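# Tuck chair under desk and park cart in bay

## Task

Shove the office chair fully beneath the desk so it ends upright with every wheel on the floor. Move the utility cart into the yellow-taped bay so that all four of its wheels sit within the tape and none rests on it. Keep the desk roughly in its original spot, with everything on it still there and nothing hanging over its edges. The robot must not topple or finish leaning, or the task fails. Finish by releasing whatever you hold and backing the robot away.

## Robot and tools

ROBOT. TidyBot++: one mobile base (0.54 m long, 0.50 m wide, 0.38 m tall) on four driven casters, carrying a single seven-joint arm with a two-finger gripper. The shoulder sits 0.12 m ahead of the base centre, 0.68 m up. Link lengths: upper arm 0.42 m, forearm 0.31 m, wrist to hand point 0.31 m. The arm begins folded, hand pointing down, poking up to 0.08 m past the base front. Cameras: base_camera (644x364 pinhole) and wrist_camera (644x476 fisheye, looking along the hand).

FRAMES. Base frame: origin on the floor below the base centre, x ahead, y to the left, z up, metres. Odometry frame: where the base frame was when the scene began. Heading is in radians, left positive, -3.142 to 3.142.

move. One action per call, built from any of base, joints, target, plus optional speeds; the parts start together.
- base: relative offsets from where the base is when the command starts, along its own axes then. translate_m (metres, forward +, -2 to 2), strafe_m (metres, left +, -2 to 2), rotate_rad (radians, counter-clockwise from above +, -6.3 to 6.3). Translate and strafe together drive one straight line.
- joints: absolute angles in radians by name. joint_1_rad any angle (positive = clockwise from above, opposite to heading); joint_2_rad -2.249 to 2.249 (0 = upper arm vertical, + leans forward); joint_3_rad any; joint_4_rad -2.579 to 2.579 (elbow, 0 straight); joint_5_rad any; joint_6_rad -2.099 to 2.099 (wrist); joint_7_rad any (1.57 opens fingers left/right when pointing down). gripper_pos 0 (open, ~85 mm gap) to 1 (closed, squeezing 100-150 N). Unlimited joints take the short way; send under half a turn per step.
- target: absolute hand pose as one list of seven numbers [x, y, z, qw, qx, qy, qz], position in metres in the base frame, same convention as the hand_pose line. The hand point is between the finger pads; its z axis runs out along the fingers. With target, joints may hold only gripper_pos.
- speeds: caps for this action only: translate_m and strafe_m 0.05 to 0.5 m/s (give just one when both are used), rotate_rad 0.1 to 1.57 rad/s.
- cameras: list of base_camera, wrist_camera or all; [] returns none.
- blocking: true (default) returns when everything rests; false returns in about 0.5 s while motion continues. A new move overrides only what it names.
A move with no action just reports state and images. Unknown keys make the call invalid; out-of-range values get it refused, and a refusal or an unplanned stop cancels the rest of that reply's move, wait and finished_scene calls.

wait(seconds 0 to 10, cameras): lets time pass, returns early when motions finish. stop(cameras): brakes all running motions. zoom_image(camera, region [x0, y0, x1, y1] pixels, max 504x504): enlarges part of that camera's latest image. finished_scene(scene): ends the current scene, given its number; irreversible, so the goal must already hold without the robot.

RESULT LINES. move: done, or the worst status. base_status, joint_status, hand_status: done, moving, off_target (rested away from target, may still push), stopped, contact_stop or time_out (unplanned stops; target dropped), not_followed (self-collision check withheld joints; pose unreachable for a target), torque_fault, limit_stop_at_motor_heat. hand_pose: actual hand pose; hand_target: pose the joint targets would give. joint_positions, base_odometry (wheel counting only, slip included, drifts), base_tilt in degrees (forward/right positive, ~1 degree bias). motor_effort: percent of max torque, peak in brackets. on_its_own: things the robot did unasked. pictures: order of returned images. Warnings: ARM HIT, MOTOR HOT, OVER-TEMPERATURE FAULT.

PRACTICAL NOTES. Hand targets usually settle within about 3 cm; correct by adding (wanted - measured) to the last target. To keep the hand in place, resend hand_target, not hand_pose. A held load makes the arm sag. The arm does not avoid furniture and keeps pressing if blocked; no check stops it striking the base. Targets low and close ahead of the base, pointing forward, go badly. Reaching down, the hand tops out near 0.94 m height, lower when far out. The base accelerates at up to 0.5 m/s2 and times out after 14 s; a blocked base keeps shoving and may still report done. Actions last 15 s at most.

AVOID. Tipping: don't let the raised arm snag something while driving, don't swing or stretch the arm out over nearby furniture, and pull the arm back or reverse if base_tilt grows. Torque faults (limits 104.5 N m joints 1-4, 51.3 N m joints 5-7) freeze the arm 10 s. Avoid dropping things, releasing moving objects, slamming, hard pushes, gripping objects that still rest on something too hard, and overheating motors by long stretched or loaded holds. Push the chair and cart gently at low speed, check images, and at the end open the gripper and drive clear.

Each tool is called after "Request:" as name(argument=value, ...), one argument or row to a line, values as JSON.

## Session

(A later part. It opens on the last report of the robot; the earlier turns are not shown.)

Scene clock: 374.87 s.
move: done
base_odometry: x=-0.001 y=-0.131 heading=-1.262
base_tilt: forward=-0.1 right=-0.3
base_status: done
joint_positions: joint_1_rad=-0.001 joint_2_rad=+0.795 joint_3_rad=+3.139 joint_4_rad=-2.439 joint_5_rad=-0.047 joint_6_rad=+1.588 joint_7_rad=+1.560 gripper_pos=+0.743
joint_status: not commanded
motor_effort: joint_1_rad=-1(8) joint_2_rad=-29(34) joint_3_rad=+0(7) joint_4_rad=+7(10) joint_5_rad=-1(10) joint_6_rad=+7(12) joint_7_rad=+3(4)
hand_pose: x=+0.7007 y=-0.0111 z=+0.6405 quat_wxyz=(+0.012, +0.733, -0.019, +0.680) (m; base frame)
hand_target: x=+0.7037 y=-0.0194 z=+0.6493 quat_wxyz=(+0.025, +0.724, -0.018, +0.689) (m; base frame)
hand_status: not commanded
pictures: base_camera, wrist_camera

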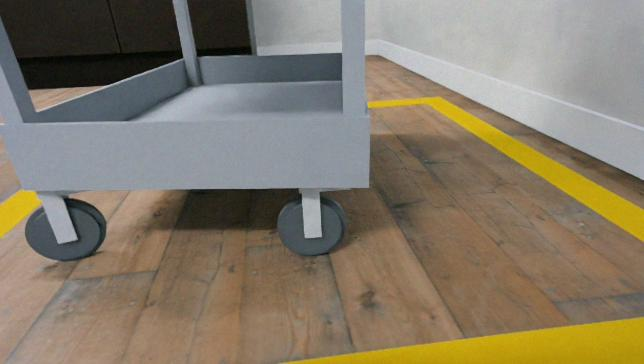

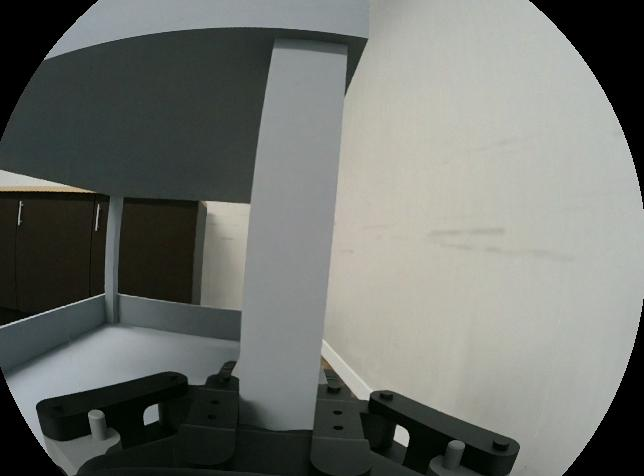

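Request:
move(
  base={"strafe_m":-0.09,"translate_m":0.04},
  speeds={"strafe_m":0.08},
  cameras=[],
)

Request:
move(
  joints={"gripper_pos":0},
)

Request:
move(
  base={"translate_m":-0.35},
  speeds={"translate_m":0.2},
)

Scene clock: 385.80 s.
move: done
base_odometry: x=-0.074 y=-0.197 heading=-1.262
base_tilt: forward=-0.1 right=-0.3
base_status: done
joint_positions: joint_1_rad=+0.000 joint_2_rad=+0.795 joint_3_rad=+3.140 joint_4_rad=-2.441 joint_5_rad=-0.044 joint_6_rad=+1.591 joint_7_rad=+1.560 gripper_pos=+0.743
joint_status: not commanded
motor_effort: joint_1_rad=-1(7) joint_2_rad=-32(34) joint_3_rad=+0(6) joint_4_rad=+6(11) joint_5_rad=+0(7) joint_6_rad=+10(11) joint_7_rad=+2(3)
hand_pose: x=+0.7000 y=-0.0115 z=+0.6409 quat_wxyz=(+0.012, +0.732, -0.019, +0.681) (m; base frame)
hand_target: x=+0.7037 y=-0.0194 z=+0.6493 quat_wxyz=(+0.025, +0.724, -0.018, +0.689) (m; base frame)
hand_status: not commanded
pictures: none
No camera images: "cameras" was empty.

Scene clock: 386.83 s.
move: done
base_odometry: x=-0.074 y=-0.197 heading=-1.262
base_tilt: forward=-0.1 right=-0.3
base_status: not commanded
joint_positions: joint_1_rad=+0.000 joint_2_rad=+0.795 joint_3_rad=+3.140 joint_4_rad=-2.438 joint_5_rad=-0.044 joint_6_rad=+1.591 joint_7_rad=+1.560 gripper_pos=+0.000
joint_status: all done
motor_effort: joint_1_rad=+0(2) joint_2_rad=-30(33) joint_3_rad=-1(1) joint_4_rad=+6(7) joint_5_rad=+0(1) joint_6_rad=+9(10) joint_7_rad=+0(2)
hand_pose: x=+0.7011 y=-0.0115 z=+0.6417 quat_wxyz=(+0.012, +0.731, -0.019, +0.682) (m; base frame)
hand_target: x=+0.7037 y=-0.0194 z=+0.6493 quat_wxyz=(+0.025, +0.724, -0.018, +0.689) (m; base frame)
hand_status: not commanded
pictures: base_camera, wrist_camera

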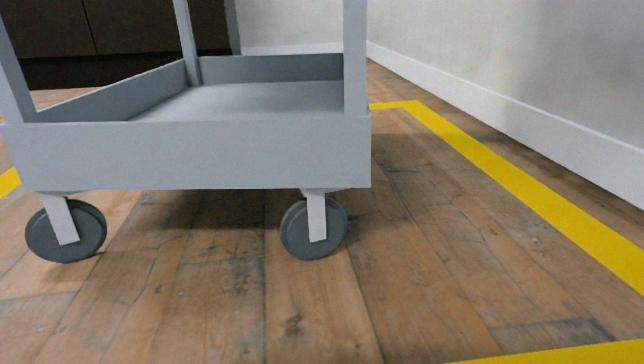

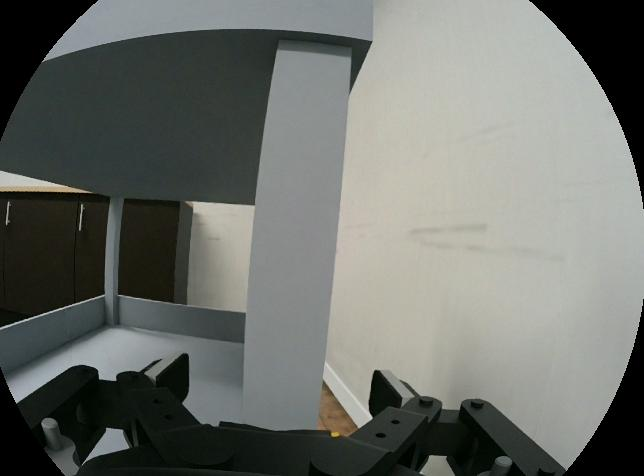

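Scene clock: 389.33 s.
move: done
base_odometry: x=-0.181 y=+0.137 heading=-1.262
base_tilt: forward=-0.1 right=-0.3
base_status: done
joint_positions: joint_1_rad=+0.000 joint_2_rad=+0.795 joint_3_rad=+3.140 joint_4_rad=-2.434 joint_5_rad=-0.044 joint_6_rad=+1.591 joint_7_rad=+1.560 gripper_pos=+0.000
joint_status: not commanded
motor_effort: joint_1_rad=+0(1) joint_2_rad=-32(34) joint_3_rad=+0(1) joint_4_rad=+6(7) joint_5_rad=-1(1) joint_6_rad=+9(9) joint_7_rad=+0(1)
hand_pose: x=+0.7022 y=-0.0115 z=+0.6426 quat_wxyz=(+0.012, +0.730, -0.019, +0.683) (m; base frame)
hand_target: x=+0.7037 y=-0.0194 z=+0.6493 quat_wxyz=(+0.025, +0.724, -0.018, +0.689) (m; base frame)
hand_status: not commanded
pictures: base_camera, wrist_camera

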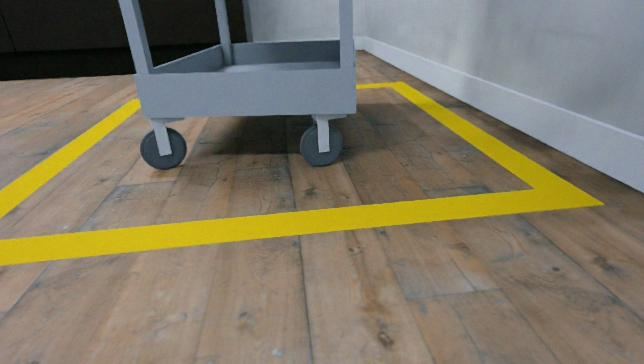

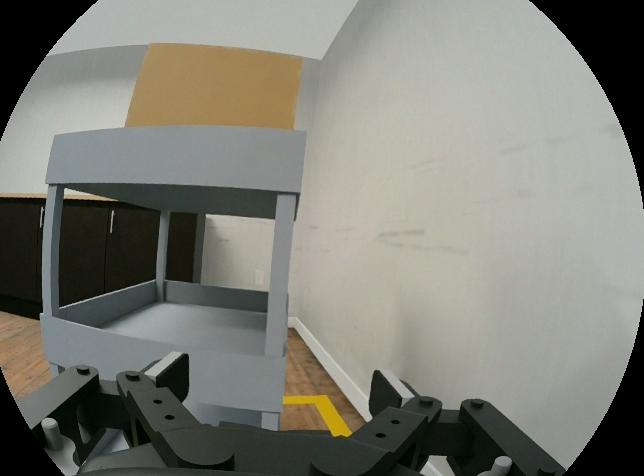

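Request:
move(
  base={"rotate_rad":2.4},
  joints={"joint_2_rad":-0.3,"joint_4_rad":-1.5,"joint_6_rad":-1.0},
)

Scene clock: 397.83 s.
move: done
base_odometry: x=-0.181 y=+0.137 heading=+1.137
base_tilt: forward=-0.1 right=-0.3
base_status: done
joint_positions: joint_1_rad=-0.007 joint_2_rad=-0.295 joint_3_rad=+3.142 joint_4_rad=-1.499 joint_5_rad=-0.044 joint_6_rad=-0.941 joint_7_rad=+1.560 gripper_pos=+0.000
joint_status: all done
motor_effort: joint_1_rad=+0(4) joint_2_rad=-11(35) joint_3_rad=+0(3) joint_4_rad=+21(23) joint_5_rad=+0(1) joint_6_rad=+7(10) joint_7_rad=+0(1)
hand_pose: x=+0.5512 y=+0.0153 z=+1.0281 quat_wxyz=(-0.026, +0.878, -0.005, +0.477) (m; base frame)
hand_target: x=+0.5394 y=+0.0115 z=+1.0149 quat_wxyz=(-0.027, +0.891, -0.007, +0.454) (m; base frame)
hand_status: not commanded
pictures: base_camera, wrist_camera

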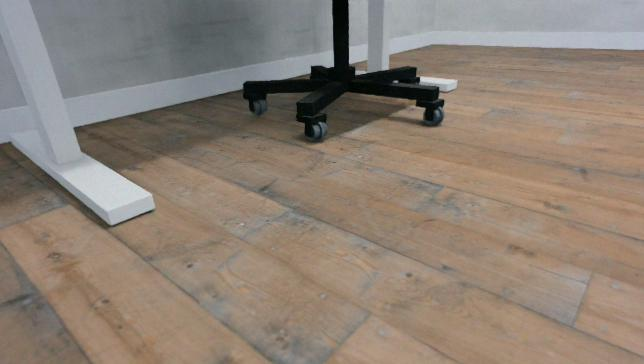

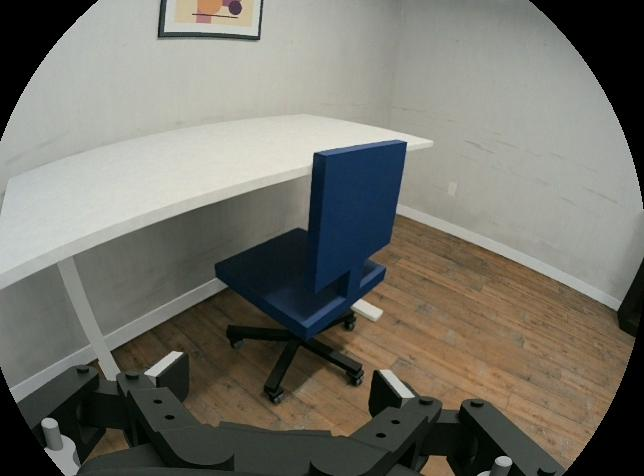

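Request:
zoom_image(
  camera="wrist_camera",
  region=[200, 110, 450, 340],
)

Scaled by 2.016.

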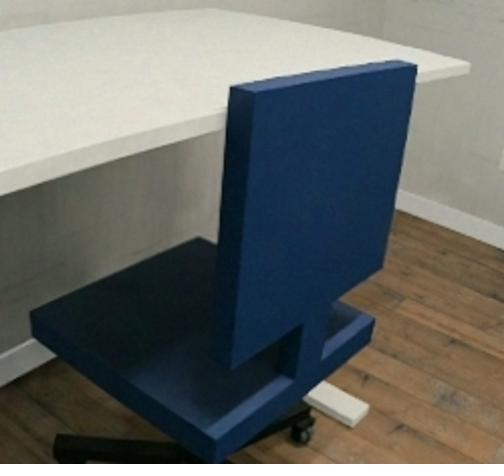

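Backrest is against the desk edge.

Request:
finished_scene(
  scene=2,
)

The scene is finished: the task was done.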